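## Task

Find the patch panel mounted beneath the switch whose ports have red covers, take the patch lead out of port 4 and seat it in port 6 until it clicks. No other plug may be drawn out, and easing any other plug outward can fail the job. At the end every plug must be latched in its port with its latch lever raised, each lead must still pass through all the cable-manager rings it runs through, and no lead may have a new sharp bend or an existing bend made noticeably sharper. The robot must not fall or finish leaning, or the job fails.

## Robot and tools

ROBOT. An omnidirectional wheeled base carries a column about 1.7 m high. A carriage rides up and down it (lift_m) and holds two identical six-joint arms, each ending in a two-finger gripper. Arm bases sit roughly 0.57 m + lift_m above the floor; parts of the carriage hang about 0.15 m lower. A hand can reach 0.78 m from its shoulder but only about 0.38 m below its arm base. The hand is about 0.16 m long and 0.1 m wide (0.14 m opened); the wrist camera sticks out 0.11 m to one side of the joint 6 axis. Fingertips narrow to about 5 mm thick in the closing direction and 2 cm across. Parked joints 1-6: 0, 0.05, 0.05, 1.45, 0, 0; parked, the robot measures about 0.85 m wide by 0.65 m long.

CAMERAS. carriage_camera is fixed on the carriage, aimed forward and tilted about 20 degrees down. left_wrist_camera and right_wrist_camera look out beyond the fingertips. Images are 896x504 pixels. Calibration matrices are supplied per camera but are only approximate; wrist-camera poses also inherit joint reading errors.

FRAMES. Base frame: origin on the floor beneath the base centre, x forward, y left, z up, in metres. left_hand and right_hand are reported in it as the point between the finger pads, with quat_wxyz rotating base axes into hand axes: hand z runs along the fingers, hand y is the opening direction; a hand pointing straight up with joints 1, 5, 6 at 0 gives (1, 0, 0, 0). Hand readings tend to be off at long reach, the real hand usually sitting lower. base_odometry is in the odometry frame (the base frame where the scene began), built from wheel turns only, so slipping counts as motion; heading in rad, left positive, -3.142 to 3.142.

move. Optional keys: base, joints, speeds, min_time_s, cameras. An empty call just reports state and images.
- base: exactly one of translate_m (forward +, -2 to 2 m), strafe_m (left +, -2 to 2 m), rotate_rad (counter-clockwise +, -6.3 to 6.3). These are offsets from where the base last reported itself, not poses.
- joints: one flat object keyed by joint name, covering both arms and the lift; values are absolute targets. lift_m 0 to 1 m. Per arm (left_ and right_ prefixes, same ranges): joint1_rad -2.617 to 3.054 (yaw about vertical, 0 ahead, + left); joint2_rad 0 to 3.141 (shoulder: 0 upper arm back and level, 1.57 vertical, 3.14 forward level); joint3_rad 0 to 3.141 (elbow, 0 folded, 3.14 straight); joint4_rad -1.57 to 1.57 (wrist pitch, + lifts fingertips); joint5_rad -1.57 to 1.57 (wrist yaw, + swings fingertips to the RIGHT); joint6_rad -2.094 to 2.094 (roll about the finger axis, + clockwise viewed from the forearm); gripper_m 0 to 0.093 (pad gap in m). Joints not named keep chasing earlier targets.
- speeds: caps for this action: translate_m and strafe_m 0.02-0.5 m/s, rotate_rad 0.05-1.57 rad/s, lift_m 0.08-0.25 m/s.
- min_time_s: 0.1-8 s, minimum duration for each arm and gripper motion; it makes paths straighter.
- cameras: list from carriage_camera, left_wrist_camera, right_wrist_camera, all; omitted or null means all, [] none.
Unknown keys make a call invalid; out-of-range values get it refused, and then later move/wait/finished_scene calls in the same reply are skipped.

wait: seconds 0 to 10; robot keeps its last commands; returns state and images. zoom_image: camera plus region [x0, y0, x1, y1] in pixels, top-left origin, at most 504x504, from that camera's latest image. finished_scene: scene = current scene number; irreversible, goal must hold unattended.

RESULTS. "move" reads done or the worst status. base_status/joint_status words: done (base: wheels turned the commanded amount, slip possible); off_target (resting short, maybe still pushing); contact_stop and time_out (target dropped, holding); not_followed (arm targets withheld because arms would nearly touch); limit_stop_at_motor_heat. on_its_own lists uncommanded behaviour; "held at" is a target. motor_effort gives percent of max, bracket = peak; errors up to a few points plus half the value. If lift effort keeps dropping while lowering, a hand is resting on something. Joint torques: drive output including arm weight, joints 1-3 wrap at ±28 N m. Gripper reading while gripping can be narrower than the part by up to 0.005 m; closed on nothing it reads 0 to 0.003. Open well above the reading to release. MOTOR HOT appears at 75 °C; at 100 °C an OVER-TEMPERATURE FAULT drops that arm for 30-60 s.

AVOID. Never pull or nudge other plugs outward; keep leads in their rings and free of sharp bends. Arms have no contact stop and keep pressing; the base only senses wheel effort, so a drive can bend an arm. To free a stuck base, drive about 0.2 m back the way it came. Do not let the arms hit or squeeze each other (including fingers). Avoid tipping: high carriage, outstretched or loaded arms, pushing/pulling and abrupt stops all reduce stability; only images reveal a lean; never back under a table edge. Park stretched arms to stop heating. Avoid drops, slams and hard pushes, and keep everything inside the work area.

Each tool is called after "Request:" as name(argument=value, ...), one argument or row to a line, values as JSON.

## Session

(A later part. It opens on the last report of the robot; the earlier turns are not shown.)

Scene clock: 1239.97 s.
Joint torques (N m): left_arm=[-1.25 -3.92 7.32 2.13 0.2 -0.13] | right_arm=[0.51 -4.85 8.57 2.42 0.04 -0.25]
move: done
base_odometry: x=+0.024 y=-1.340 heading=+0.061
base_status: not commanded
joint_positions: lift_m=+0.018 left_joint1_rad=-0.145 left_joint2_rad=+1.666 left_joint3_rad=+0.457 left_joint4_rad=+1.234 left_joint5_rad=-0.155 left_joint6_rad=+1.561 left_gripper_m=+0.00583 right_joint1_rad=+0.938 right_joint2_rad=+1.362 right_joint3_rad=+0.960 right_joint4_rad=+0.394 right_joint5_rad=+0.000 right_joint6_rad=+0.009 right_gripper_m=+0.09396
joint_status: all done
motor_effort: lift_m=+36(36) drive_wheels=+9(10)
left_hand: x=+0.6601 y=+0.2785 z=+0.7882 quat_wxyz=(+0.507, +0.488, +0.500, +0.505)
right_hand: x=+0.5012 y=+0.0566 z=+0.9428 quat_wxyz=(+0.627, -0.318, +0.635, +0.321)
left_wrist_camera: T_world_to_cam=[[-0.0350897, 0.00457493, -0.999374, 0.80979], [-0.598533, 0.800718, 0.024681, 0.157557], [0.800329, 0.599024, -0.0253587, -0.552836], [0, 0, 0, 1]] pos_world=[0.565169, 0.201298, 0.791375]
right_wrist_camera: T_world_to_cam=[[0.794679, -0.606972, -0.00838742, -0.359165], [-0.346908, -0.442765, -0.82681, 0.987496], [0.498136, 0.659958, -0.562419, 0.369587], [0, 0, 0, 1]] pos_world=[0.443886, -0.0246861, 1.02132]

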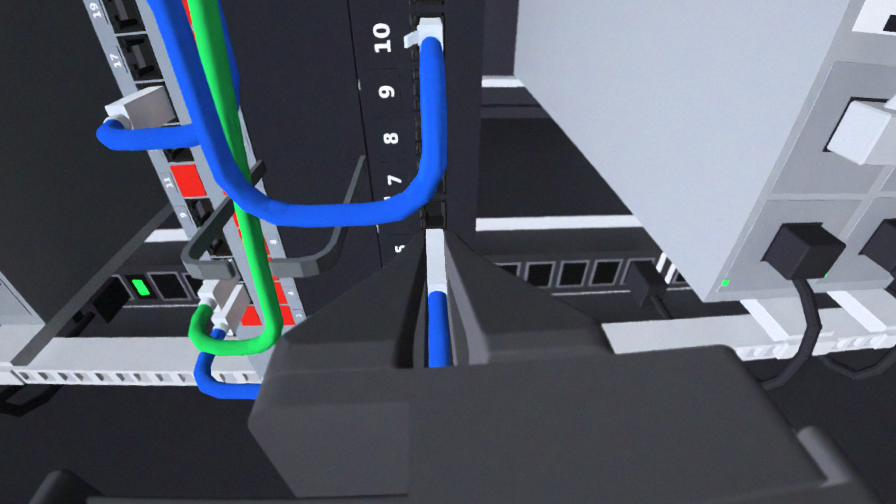

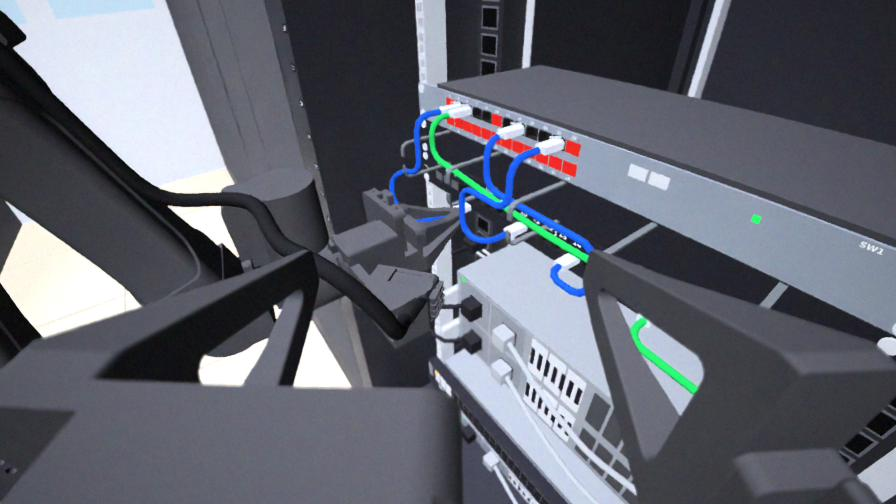

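Request:
move(
  joints={"left_joint1_rad": -0.138, "left_joint4_rad": 1.234},
  min_time_s=0.6,
  cameras=[],
)

Request:
move(
  joints={"left_joint1_rad": -0.131, "left_joint2_rad": 1.722, "left_joint3_rad": 0.5396, "left_joint4_rad": 1.221, "left_joint5_rad": -0.128},
  min_time_s=2.0,
  cameras=["left_wrist_camera", "right_wrist_camera"],
)

Request:
zoom_image(
  camera="left_wrist_camera",
  region=[320, 100, 540, 350],
)

Request:
zoom_image(
  camera="right_wrist_camera",
  region=[390, 160, 550, 320],
)

Scene clock: 1271.43 s.
Joint torques (N m): left_arm=[0.68 -3.93 7.34 1.99 0.22 -0.12] | right_arm=[0.44 -4.75 8.75 2.44 0 -0.2]
move: done
base_odometry: x=+0.024 y=-1.340 heading=+0.061
base_status: not commanded
joint_positions: lift_m=+0.018 left_joint1_rad=-0.145 left_joint2_rad=+1.666 left_joint3_rad=+0.457 left_joint4_rad=+1.233 left_joint5_rad=-0.154 left_joint6_rad=+1.561 left_gripper_m=+0.00583 right_joint1_rad=+0.938 right_joint2_rad=+1.362 right_joint3_rad=+0.960 right_joint4_rad=+0.394 right_joint5_rad=+0.000 right_joint6_rad=+0.009 right_gripper_m=+0.09396
joint_status: all done
motor_effort: lift_m=+36(36) drive_wheels=+9(11)
left_hand: x=+0.6601 y=+0.2784 z=+0.7880 quat_wxyz=(+0.507, +0.488, +0.500, +0.505)
right_hand: x=+0.5012 y=+0.0566 z=+0.9428 quat_wxyz=(+0.627, -0.318, +0.635, +0.321)

Scene clock: 1273.73 s.
Joint torques (N m): left_arm=[0.44 -4.37 7.47 1.98 0.21 -0.12] | right_arm=[0.54 -4.72 8.64 2.41 -0.02 -0.17]
move: done
base_odometry: x=+0.024 y=-1.340 heading=+0.061
base_status: not commanded
joint_positions: lift_m=+0.018 left_joint1_rad=-0.136 left_joint2_rad=+1.712 left_joint3_rad=+0.515 left_joint4_rad=+1.220 left_joint5_rad=-0.147 left_joint6_rad=+1.561 left_gripper_m=+0.00583 right_joint1_rad=+0.938 right_joint2_rad=+1.362 right_joint3_rad=+0.960 right_joint4_rad=+0.394 right_joint5_rad=+0.000 right_joint6_rad=+0.009 right_gripper_m=+0.09396
joint_status: all done
motor_effort: lift_m=+36(36) drive_wheels=+10(11)
left_hand: x=+0.6748 y=+0.2792 z=+0.7881 quat_wxyz=(+0.506, +0.488, +0.500, +0.505)
right_hand: x=+0.5012 y=+0.0566 z=+0.9428 quat_wxyz=(+0.627, -0.318, +0.635, +0.321)
left_wrist_camera: T_world_to_cam=[[-0.0369581, 0.00499501, -0.999304, 0.811252], [-0.599707, 0.799792, 0.0261772, 0.165763], [0.799366, 0.600257, -0.0265632, -0.563804], [0, 0, 0, 1]] pos_world=[0.580078, 0.201799, 0.791372]
right_wrist_camera: T_world_to_cam=[[0.794679, -0.606972, -0.00838742, -0.359165], [-0.346908, -0.442765, -0.82681, 0.987496], [0.498136, 0.659958, -0.562419, 0.369587], [0, 0, 0, 1]] pos_world=[0.443886, -0.0246861, 1.02132]

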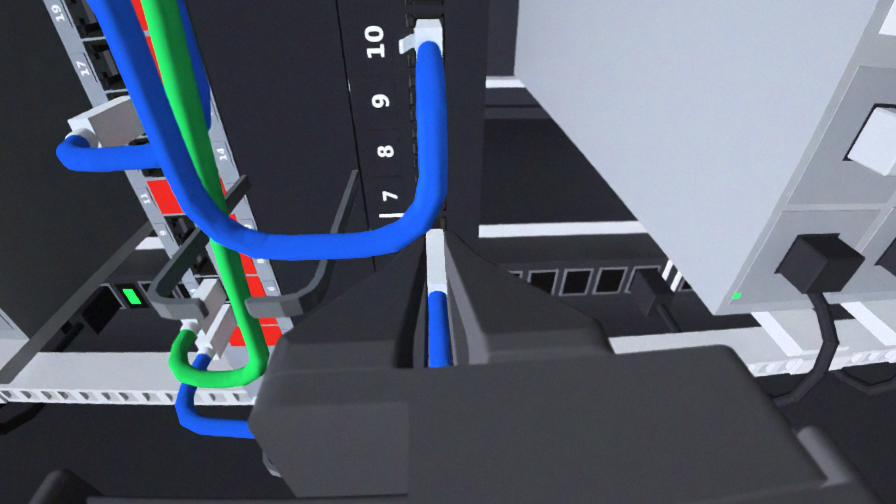

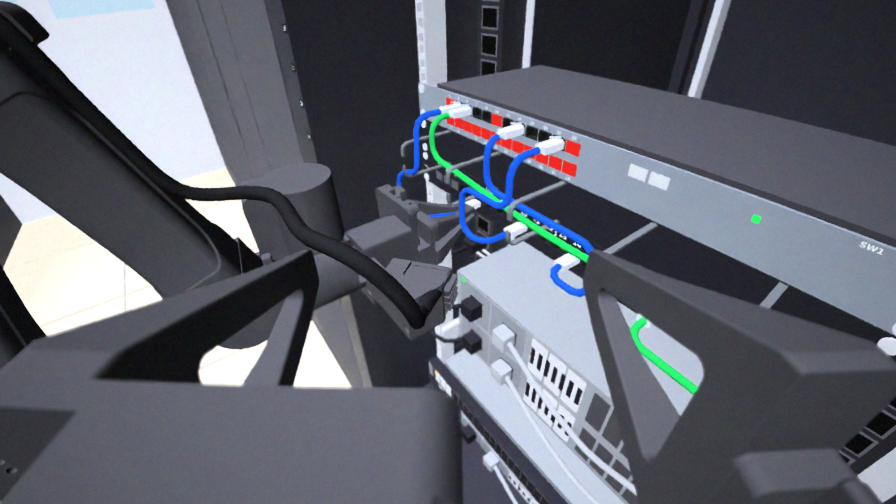

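Scaled by 2.016 from the camera's image (finer frame: 1280x720).

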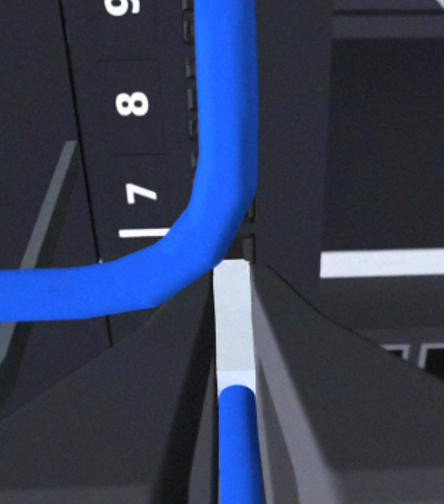

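Scaled by 3.150 from the camera's image (finer frame: 1280x720).

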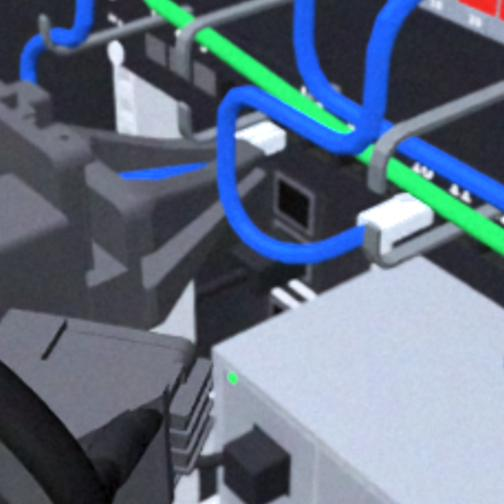

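Request:
move(
  joints={"left_joint1_rad": -0.1255, "left_joint2_rad": 1.7685, "left_joint3_rad": 0.5986, "left_joint4_rad": 1.208, "left_joint5_rad": -0.1235},
  min_time_s=2.5,
  cameras=["left_wrist_camera", "right_wrist_camera"],
)

Request:
zoom_image(
  camera="left_wrist_camera",
  region=[320, 100, 540, 350],
)

Request:
zoom_image(
  camera="right_wrist_camera",
  region=[390, 160, 550, 320],
)

Scene clock: 1347.20 s.
Joint torques (N m): left_arm=[0.57 -4.14 8.46 1.91 0.22 -0.14] | right_arm=[0.44 -4.86 8.75 2.45 0 -0.2]
move: done
base_odometry: x=+0.024 y=-1.340 heading=+0.061
base_status: not commanded
joint_positions: lift_m=+0.018 left_joint1_rad=-0.131 left_joint2_rad=+1.751 left_joint3_rad=+0.564 left_joint4_rad=+1.213 left_joint5_rad=-0.144 left_joint6_rad=+1.561 left_gripper_m=+0.00583 right_joint1_rad=+0.938 right_joint2_rad=+1.362 right_joint3_rad=+0.960 right_joint4_rad=+0.394 right_joint5_rad=+0.000 right_joint6_rad=+0.009 right_gripper_m=+0.09396
joint_status: all done
motor_effort: lift_m=+36(36) drive_wheels=+11(11)
left_hand: x=+0.6870 y=+0.2791 z=+0.7881 quat_wxyz=(+0.506, +0.487, +0.500, +0.506)
right_hand: x=+0.5012 y=+0.0566 z=+0.9428 quat_wxyz=(+0.627, -0.318, +0.635, +0.321)
left_wrist_camera: T_world_to_cam=[[-0.0354829, 0.00482071, -0.999359, 0.810811], [-0.600627, 0.799133, 0.0251805, 0.174703], [0.798742, 0.601135, -0.0254601, -0.574116], [0, 0, 0, 1]] pos_world=[0.592272, 0.201601, 0.791275]
right_wrist_camera: T_world_to_cam=[[0.794679, -0.606972, -0.00838742, -0.359165], [-0.346908, -0.442765, -0.82681, 0.987496], [0.498136, 0.659958, -0.562419, 0.369587], [0, 0, 0, 1]] pos_world=[0.443886, -0.0246861, 1.02132]

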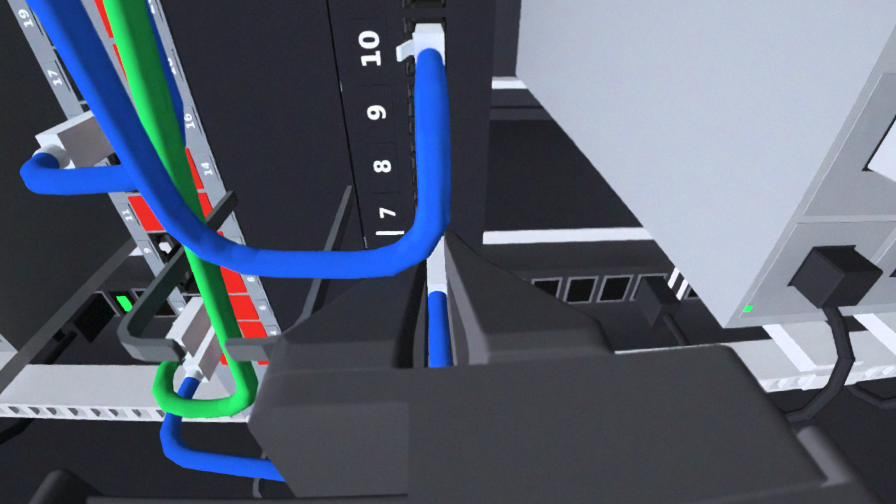

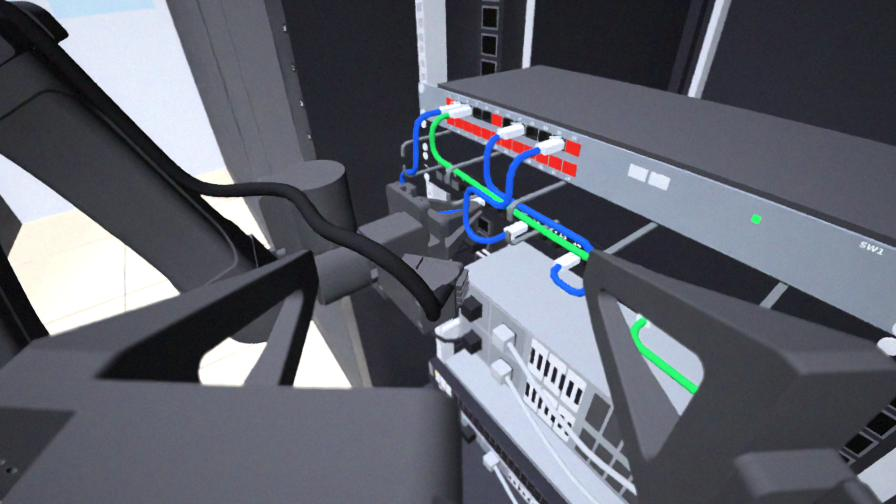

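Scaled by 2.016 from the camera's image (finer frame: 1280x720).

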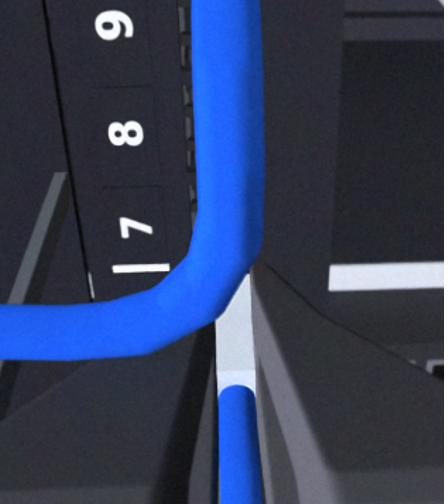

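Scaled by 3.150 from the camera's image (finer frame: 1280x720).

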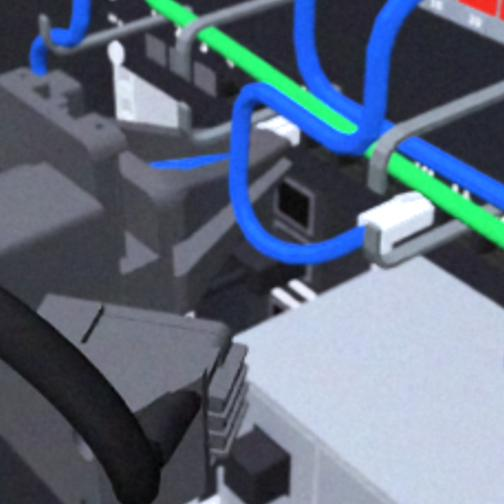

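Request:
move(
  joints={"left_joint2_rad": 1.7875, "left_joint3_rad": 0.6226, "left_joint4_rad": 1.2034},
  min_time_s=1.5,
  cameras=["left_wrist_camera", "right_wrist_camera"],
)

Request:
zoom_image(
  camera="left_wrist_camera",
  region=[320, 100, 540, 350],
)

Request:
zoom_image(
  camera="right_wrist_camera",
  region=[390, 160, 550, 320],
)

Scene clock: 1378.97 s.
Joint torques (N m): left_arm=[0.51 -3.79 9.47 1.83 0.22 -0.13] | right_arm=[0.49 -4.78 8.7 2.39 0 -0.22]
move: done
base_odometry: x=+0.024 y=-1.340 heading=+0.061
base_status: not commanded
joint_positions: lift_m=+0.018 left_joint1_rad=-0.130 left_joint2_rad=+1.765 left_joint3_rad=+0.576 left_joint4_rad=+1.217 left_joint5_rad=-0.144 left_joint6_rad=+1.561 left_gripper_m=+0.00583 right_joint1_rad=+0.938 right_joint2_rad=+1.362 right_joint3_rad=+0.960 right_joint4_rad=+0.394 right_joint5_rad=+0.000 right_joint6_rad=+0.009 right_gripper_m=+0.09396
joint_status: all done
motor_effort: lift_m=+36(36) drive_wheels=+8(11)
left_hand: x=+0.6902 y=+0.2790 z=+0.7881 quat_wxyz=(+0.507, +0.486, +0.500, +0.507)
right_hand: x=+0.5012 y=+0.0566 z=+0.9428 quat_wxyz=(+0.627, -0.318, +0.635, +0.321)
left_wrist_camera: T_world_to_cam=[[-0.0320667, 0.00474811, -0.999474, 0.808706], [-0.601321, 0.798674, 0.0230867, 0.179005], [0.798364, 0.601746, -0.0227557, -0.578665], [0, 0, 0, 1]] pos_world=[0.595557, 0.201403, 0.79098]
right_wrist_camera: T_world_to_cam=[[0.794679, -0.606972, -0.00838742, -0.359165], [-0.346908, -0.442765, -0.82681, 0.987496], [0.498136, 0.659958, -0.562419, 0.369587], [0, 0, 0, 1]] pos_world=[0.443886, -0.0246861, 1.02132]

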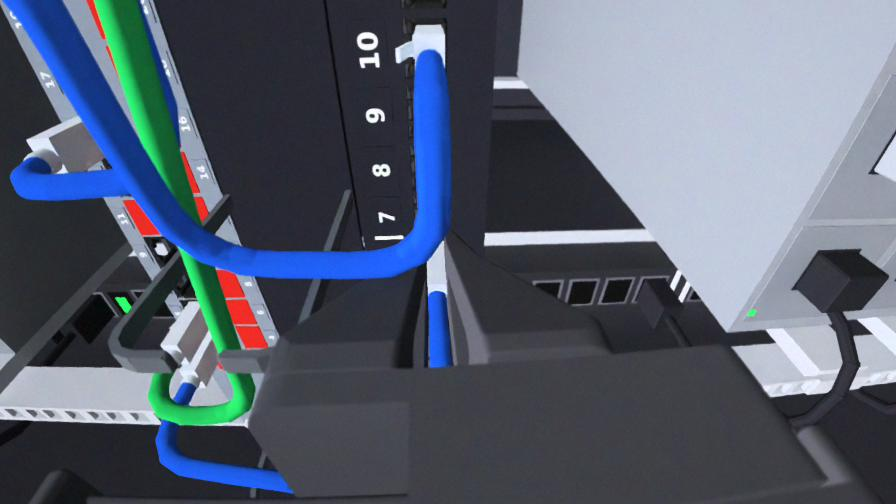

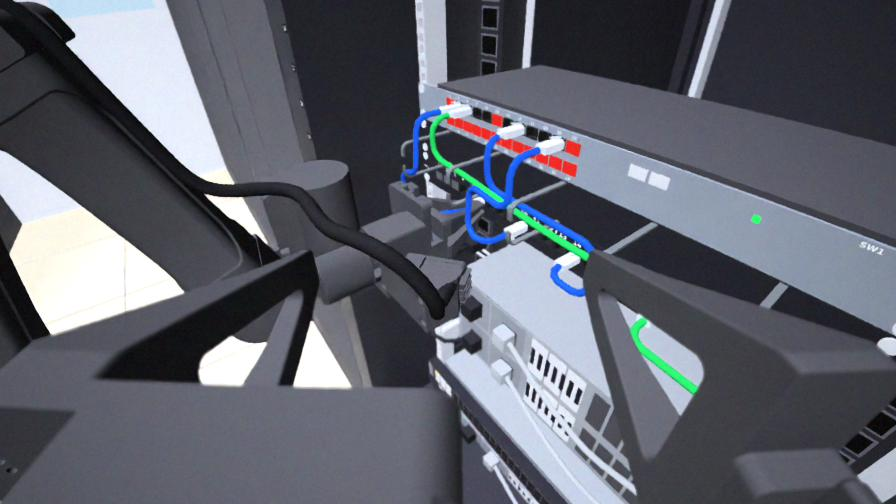

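Scaled by 2.016 from the camera's image (finer frame: 1280x720).

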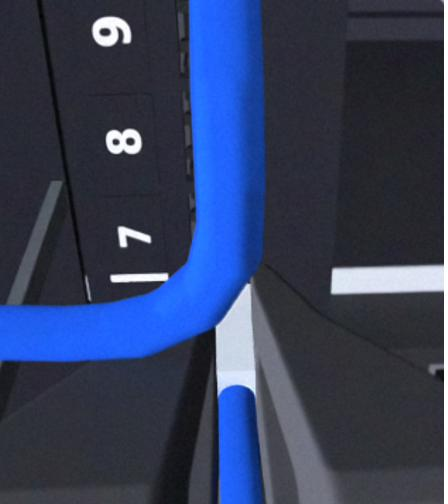

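Scaled by 3.150 from the camera's image (finer frame: 1280x720).

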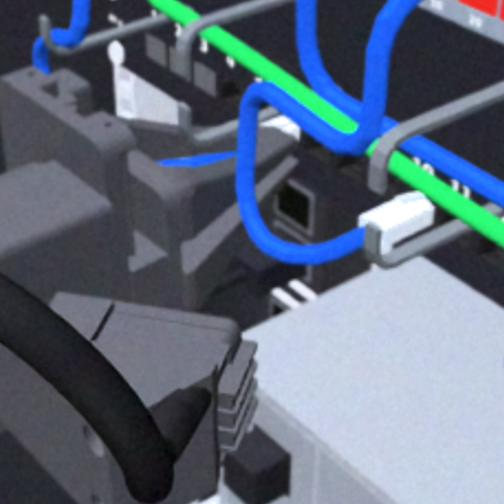

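Request:
move(
  joints={"left_joint2_rad": 1.797, "left_joint3_rad": 0.6346, "left_joint4_rad": 1.2010},
  min_time_s=1.0,
  cameras=["left_wrist_camera"],
)

Request:
zoom_image(
  camera="left_wrist_camera",
  region=[380, 180, 500, 320],
)

Scene clock: 1388.80 s.
Joint torques (N m): left_arm=[0.44 -3.49 10.48 1.72 0.21 -0.15] | right_arm=[0.35 -4.89 8.55 2.42 0.03 -0.22]
move: done
base_odometry: x=+0.024 y=-1.340 heading=+0.061
base_status: not commanded
joint_positions: lift_m=+0.018 left_joint1_rad=-0.130 left_joint2_rad=+1.770 left_joint3_rad=+0.576 left_joint4_rad=+1.226 left_joint5_rad=-0.144 left_joint6_rad=+1.561 left_gripper_m=+0.00583 right_joint1_rad=+0.938 right_joint2_rad=+1.362 right_joint3_rad=+0.960 right_joint4_rad=+0.394 right_joint5_rad=+0.000 right_joint6_rad=+0.009 right_gripper_m=+0.09396
joint_status: all done
motor_effort: lift_m=+36(36) drive_wheels=-6(11)
left_hand: x=+0.6906 y=+0.2790 z=+0.7877 quat_wxyz=(+0.508, +0.485, +0.499, +0.508)
right_hand: x=+0.5012 y=+0.0566 z=+0.9428 quat_wxyz=(+0.627, -0.318, +0.635, +0.321)
left_wrist_camera: T_world_to_cam=[[-0.0290105, 0.0046711, -0.999568, 0.806292], [-0.601769, 0.798389, 0.0211961, 0.181071], [0.798143, 0.602124, -0.0203507, -0.580836], [0, 0, 0, 1]] pos_world=[0.595944, 0.201404, 0.790285]

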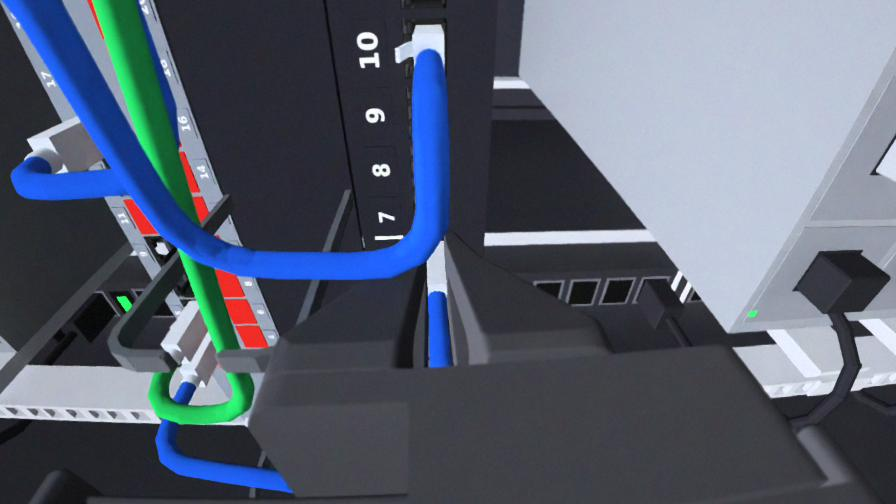

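Scaled by 3.600 from the camera's image (finer frame: 1280x720).

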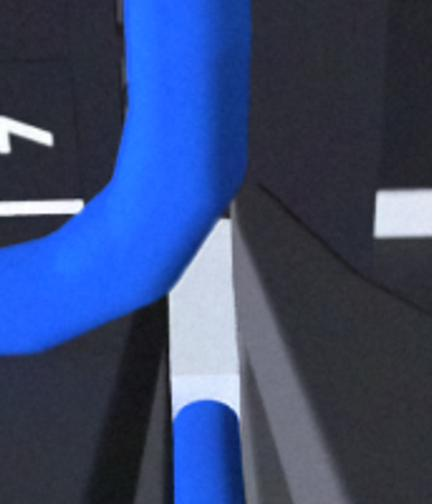

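Request:
move(
  joints={"left_joint2_rad": 1.777, "left_joint3_rad": 0.600, "left_joint4_rad": 1.2100},
  min_time_s=0.8,
  cameras=[],
)

Request:
move(
  joints={"left_gripper_m": 0.026},
  min_time_s=1.0,
  cameras=["left_wrist_camera", "right_wrist_camera"],
)

Request:
zoom_image(
  camera="left_wrist_camera",
  region=[380, 180, 500, 320],
)

Request:
zoom_image(
  camera="right_wrist_camera",
  region=[390, 160, 550, 320],
)

Scene clock: 1405.37 s.
Joint torques (N m): left_arm=[0.49 -5.07 7.43 1.79 0.22 -0.14] | right_arm=[0.4 -4.77 8.84 2.4 -0.02 -0.18]
move: done
base_odometry: x=+0.024 y=-1.340 heading=+0.061
base_status: not commanded
joint_positions: lift_m=+0.018 left_joint1_rad=-0.130 left_joint2_rad=+1.770 left_joint3_rad=+0.576 left_joint4_rad=+1.227 left_joint5_rad=-0.144 left_joint6_rad=+1.561 left_gripper_m=+0.00583 right_joint1_rad=+0.938 right_joint2_rad=+1.362 right_joint3_rad=+0.960 right_joint4_rad=+0.394 right_joint5_rad=+0.000 right_joint6_rad=+0.009 right_gripper_m=+0.09396
joint_status: all done
motor_effort: lift_m=+36(36) drive_wheels=-7(9)
left_hand: x=+0.6906 y=+0.2790 z=+0.7880 quat_wxyz=(+0.508, +0.485, +0.499, +0.508)
right_hand: x=+0.5012 y=+0.0566 z=+0.9428 quat_wxyz=(+0.627, -0.318, +0.635, +0.321)

Scene clock: 1406.67 s.
Joint torques (N m): left_arm=[0.44 -5.12 7.45 2.01 0.2 -0.13] | right_arm=[0.42 -4.72 8.72 2.39 -0.01 -0.22]
move: done
base_odometry: x=+0.024 y=-1.340 heading=+0.061
base_status: not commanded
joint_positions: lift_m=+0.018 left_joint1_rad=-0.130 left_joint2_rad=+1.770 left_joint3_rad=+0.576 left_joint4_rad=+1.207 left_joint5_rad=-0.143 left_joint6_rad=+1.561 left_gripper_m=+0.02589 right_joint1_rad=+0.938 right_joint2_rad=+1.362 right_joint3_rad=+0.960 right_joint4_rad=+0.394 right_joint5_rad=+0.000 right_joint6_rad=+0.009 right_gripper_m=+0.09396
joint_status: all done
motor_effort: lift_m=+36(36) drive_wheels=-6(9)
left_hand: x=+0.6907 y=+0.2789 z=+0.7831 quat_wxyz=(+0.503, +0.491, +0.503, +0.503)
right_hand: x=+0.5012 y=+0.0566 z=+0.9428 quat_wxyz=(+0.627, -0.318, +0.635, +0.321)
left_wrist_camera: T_world_to_cam=[[-0.0479314, 0.00719051, -0.998825, 0.813448], [-0.600306, 0.799024, 0.0345595, 0.169674], [0.798333, 0.601257, -0.0339819, -0.570162], [0, 0, 0, 1]] pos_world=[0.596025, 0.201391, 0.787253]
right_wrist_camera: T_world_to_cam=[[0.794679, -0.606972, -0.00838742, -0.359165], [-0.346908, -0.442765, -0.82681, 0.987496], [0.498136, 0.659958, -0.562419, 0.369587], [0, 0, 0, 1]] pos_world=[0.443886, -0.0246861, 1.02132]

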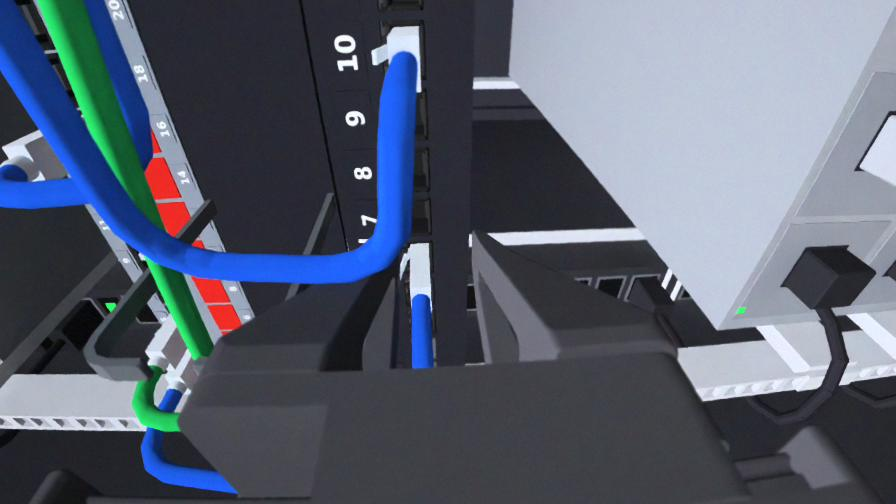

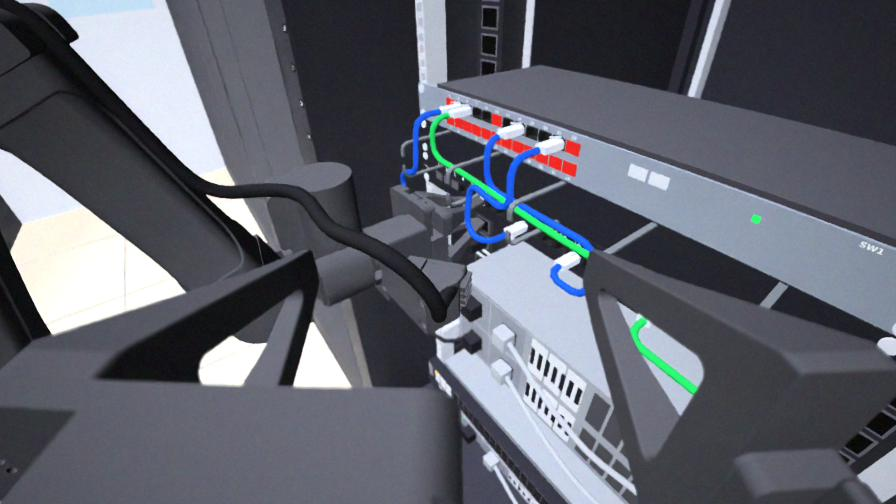

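Scaled by 3.600 from the camera's image (finer frame: 1280x720).

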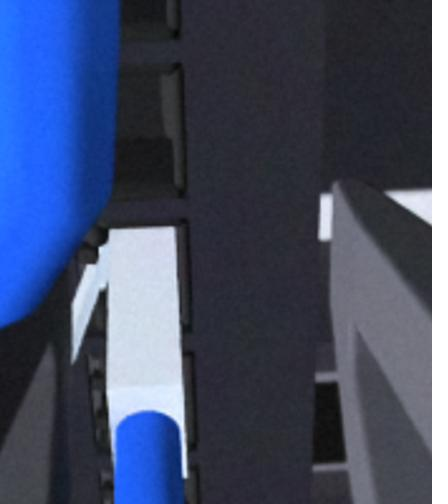

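Scaled by 3.150 from the camera's image (finer frame: 1280x720).

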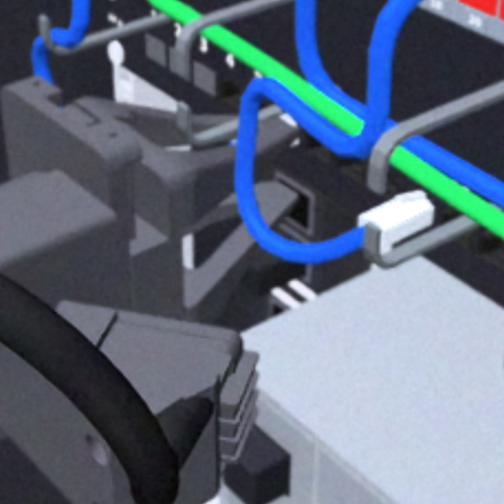

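Request:
move(
  joints={"left_joint1_rad": -0.212, "left_joint2_rad": 1.40, "left_joint3_rad": 0.215, "left_joint4_rad": 1.215, "left_joint5_rad": -0.212},
  min_time_s=3.0,
  cameras=["left_wrist_camera", "right_wrist_camera"],
)

Request:
zoom_image(
  camera="left_wrist_camera",
  region=[320, 100, 540, 350],
)

Request:
zoom_image(
  camera="right_wrist_camera",
  region=[390, 80, 550, 320],
)

Scene clock: 1424.73 s.
Joint torques (N m): left_arm=[-0.76 -4.59 4.74 2.06 -0.12 -0.13] | right_arm=[0.39 -4.74 8.66 2.42 0.02 -0.2]
move: done
base_odometry: x=+0.024 y=-1.340 heading=+0.061
base_status: not commanded
joint_positions: lift_m=+0.018 left_joint1_rad=-0.203 left_joint2_rad=+1.421 left_joint3_rad=+0.222 left_joint4_rad=+1.207 left_joint5_rad=-0.203 left_joint6_rad=+1.561 left_gripper_m=+0.02589 right_joint1_rad=+0.938 right_joint2_rad=+1.362 right_joint3_rad=+0.960 right_joint4_rad=+0.394 right_joint5_rad=+0.000 right_joint6_rad=+0.009 right_gripper_m=+0.09396
joint_status: all done
motor_effort: lift_m=+36(36) drive_wheels=-9(9)
left_hand: x=+0.5963 y=+0.2742 z=+0.7833 quat_wxyz=(+0.505, +0.496, +0.501, +0.499)
right_hand: x=+0.5012 y=+0.0566 z=+0.9428 quat_wxyz=(+0.627, -0.318, +0.635, +0.321)
left_wrist_camera: T_world_to_cam=[[-0.053207, 0.00822235, -0.99855, 0.811811], [-0.589377, 0.806962, 0.0380493, 0.105335], [0.806104, 0.590546, -0.03809, -0.490467], [0, 0, 0, 1]] pos_world=[0.500643, 0.197967, 0.787943]
right_wrist_camera: T_world_to_cam=[[0.794679, -0.606972, -0.00838742, -0.359165], [-0.346908, -0.442765, -0.82681, 0.987496], [0.498136, 0.659958, -0.562419, 0.369587], [0, 0, 0, 1]] pos_world=[0.443886, -0.0246861, 1.02132]

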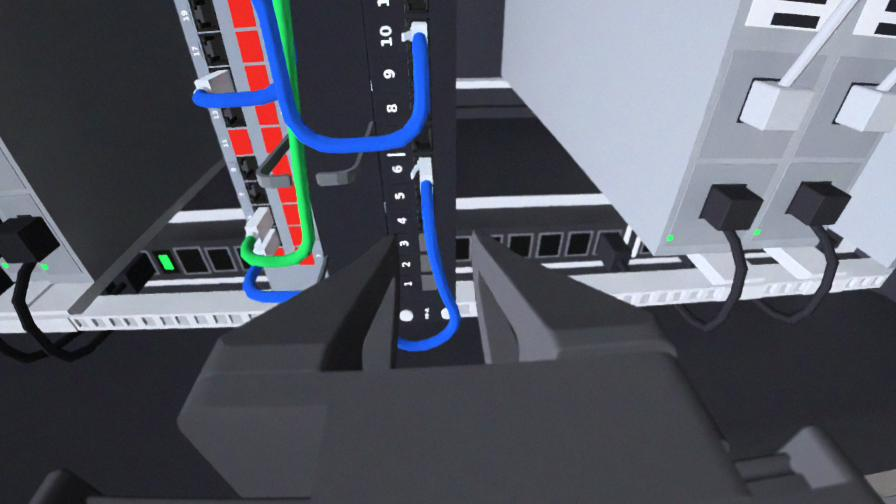

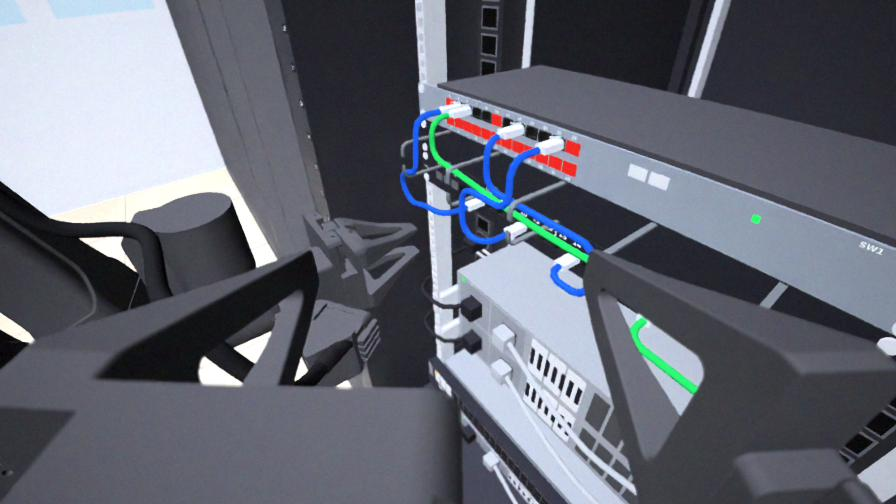

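Scaled by 2.016 from the camera's image (finer frame: 1280x720).

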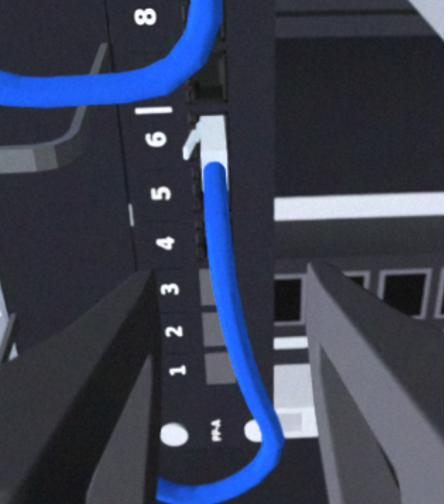

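Scaled by 2.100 from the camera's image (finer frame: 1280x720).

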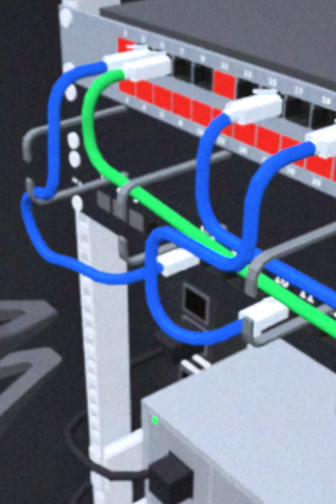

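Request:
move(
  base={"translate_m": -0.15},
  speeds={"translate_m": 0.15},
  cameras=[],
)

Request:
move(
  joints={"left_joint1_rad": 0.0, "left_joint2_rad": 0.05, "left_joint3_rad": 0.05, "left_joint4_rad": 1.45, "left_joint5_rad": 0.0, "left_joint6_rad": 0.0, "right_joint1_rad": 0.0, "right_joint2_rad": 0.05, "right_joint3_rad": 0.05, "right_joint4_rad": 1.45, "right_joint5_rad": 0.0, "right_joint6_rad": 0.0},
  min_time_s=4.0,
  cameras=["carriage_camera"],
)

Request:
zoom_image(
  camera="carriage_camera",
  region=[300, 180, 620, 420],
)

Scene clock: 1439.30 s.
Joint torques (N m): left_arm=[-0.75 -4.41 4.78 2.09 -0.11 -0.14] | right_arm=[0.31 -4.82 8.72 2.4 -0.03 -0.19]
move: done
base_odometry: x=-0.126 y=-1.349 heading=+0.061
base_status: done
joint_positions: lift_m=+0.018 left_joint1_rad=-0.204 left_joint2_rad=+1.419 left_joint3_rad=+0.221 left_joint4_rad=+1.207 left_joint5_rad=-0.204 left_joint6_rad=+1.561 left_gripper_m=+0.02589 right_joint1_rad=+0.940 right_joint2_rad=+1.363 right_joint3_rad=+0.960 right_joint4_rad=+0.394 right_joint5_rad=+0.000 right_joint6_rad=+0.009 right_gripper_m=+0.09396
joint_status: not commanded
motor_effort: lift_m=+36(36) drive_wheels=+0(9)
left_hand: x=+0.5960 y=+0.2744 z=+0.7835 quat_wxyz=(+0.505, +0.495, +0.501, +0.499)
right_hand: x=+0.5005 y=+0.0572 z=+0.9425 quat_wxyz=(+0.626, -0.319, +0.635, +0.321)

Scene clock: 1443.60 s.
Joint torques (N m): left_arm=[0.83 2.97 4.88 0.05 0.11 -0.32] | right_arm=[-0.65 1.88 4.49 0.13 0.05 -0.19]
move: done
base_odometry: x=-0.126 y=-1.349 heading=+0.061
base_status: not commanded
joint_positions: lift_m=+0.018 left_joint1_rad=-0.009 left_joint2_rad=+0.058 left_joint3_rad=+0.057 left_joint4_rad=+1.442 left_joint5_rad=-0.009 left_joint6_rad=+0.013 left_gripper_m=+0.02589 right_joint1_rad=+0.007 right_joint2_rad=+0.060 right_joint3_rad=+0.056 right_joint4_rad=+1.435 right_joint5_rad=+0.000 right_joint6_rad=+0.009 right_gripper_m=+0.09396
joint_status: all done
motor_effort: lift_m=+36(36) drive_wheels=-1(3)
left_hand: x=+0.2625 y=+0.3159 z=+1.0459 quat_wxyz=(+0.998, -0.004, +0.065, +0.002)
right_hand: x=+0.2651 y=-0.3144 z=+1.0454 quat_wxyz=(+0.998, +0.000, +0.070, +0.008)
carriage_camera: T_world_to_cam=[[-0.031539, -0.999314, -0.0194245, 0.0227002], [-0.335851, 0.0288998, -0.941472, 1.02528], [0.941387, -0.0231694, -0.336532, 0.201793], [0, 0, 0, 1]] pos_world=[0.155091, -0.00227023, 1.03362]

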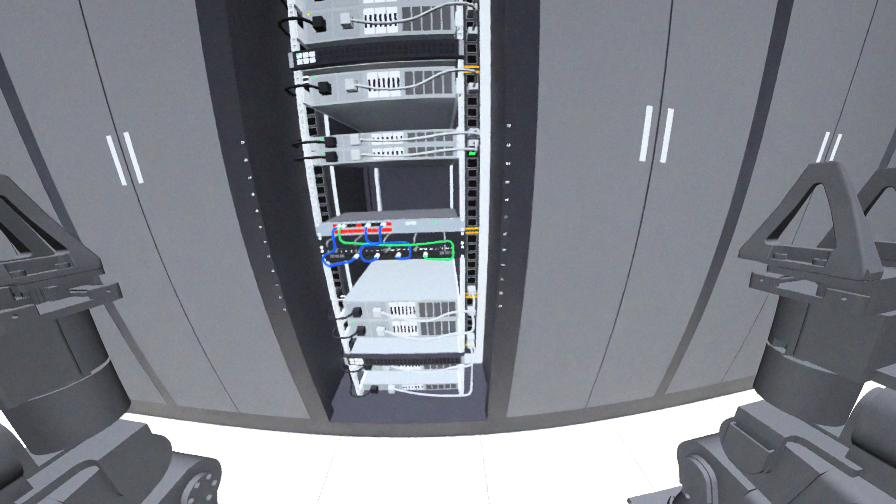

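Scaled by 1.575 from the camera's image (finer frame: 1280x720).

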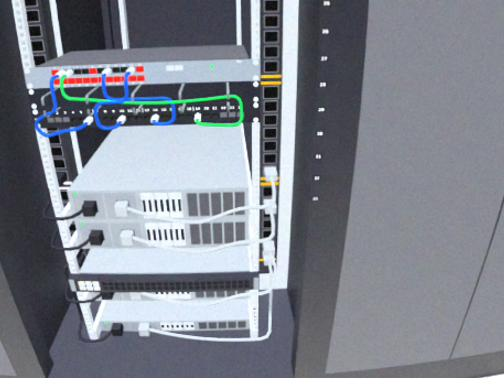

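Request:
finished_scene(
  scene=1,
)

The scene is finished: the task was done.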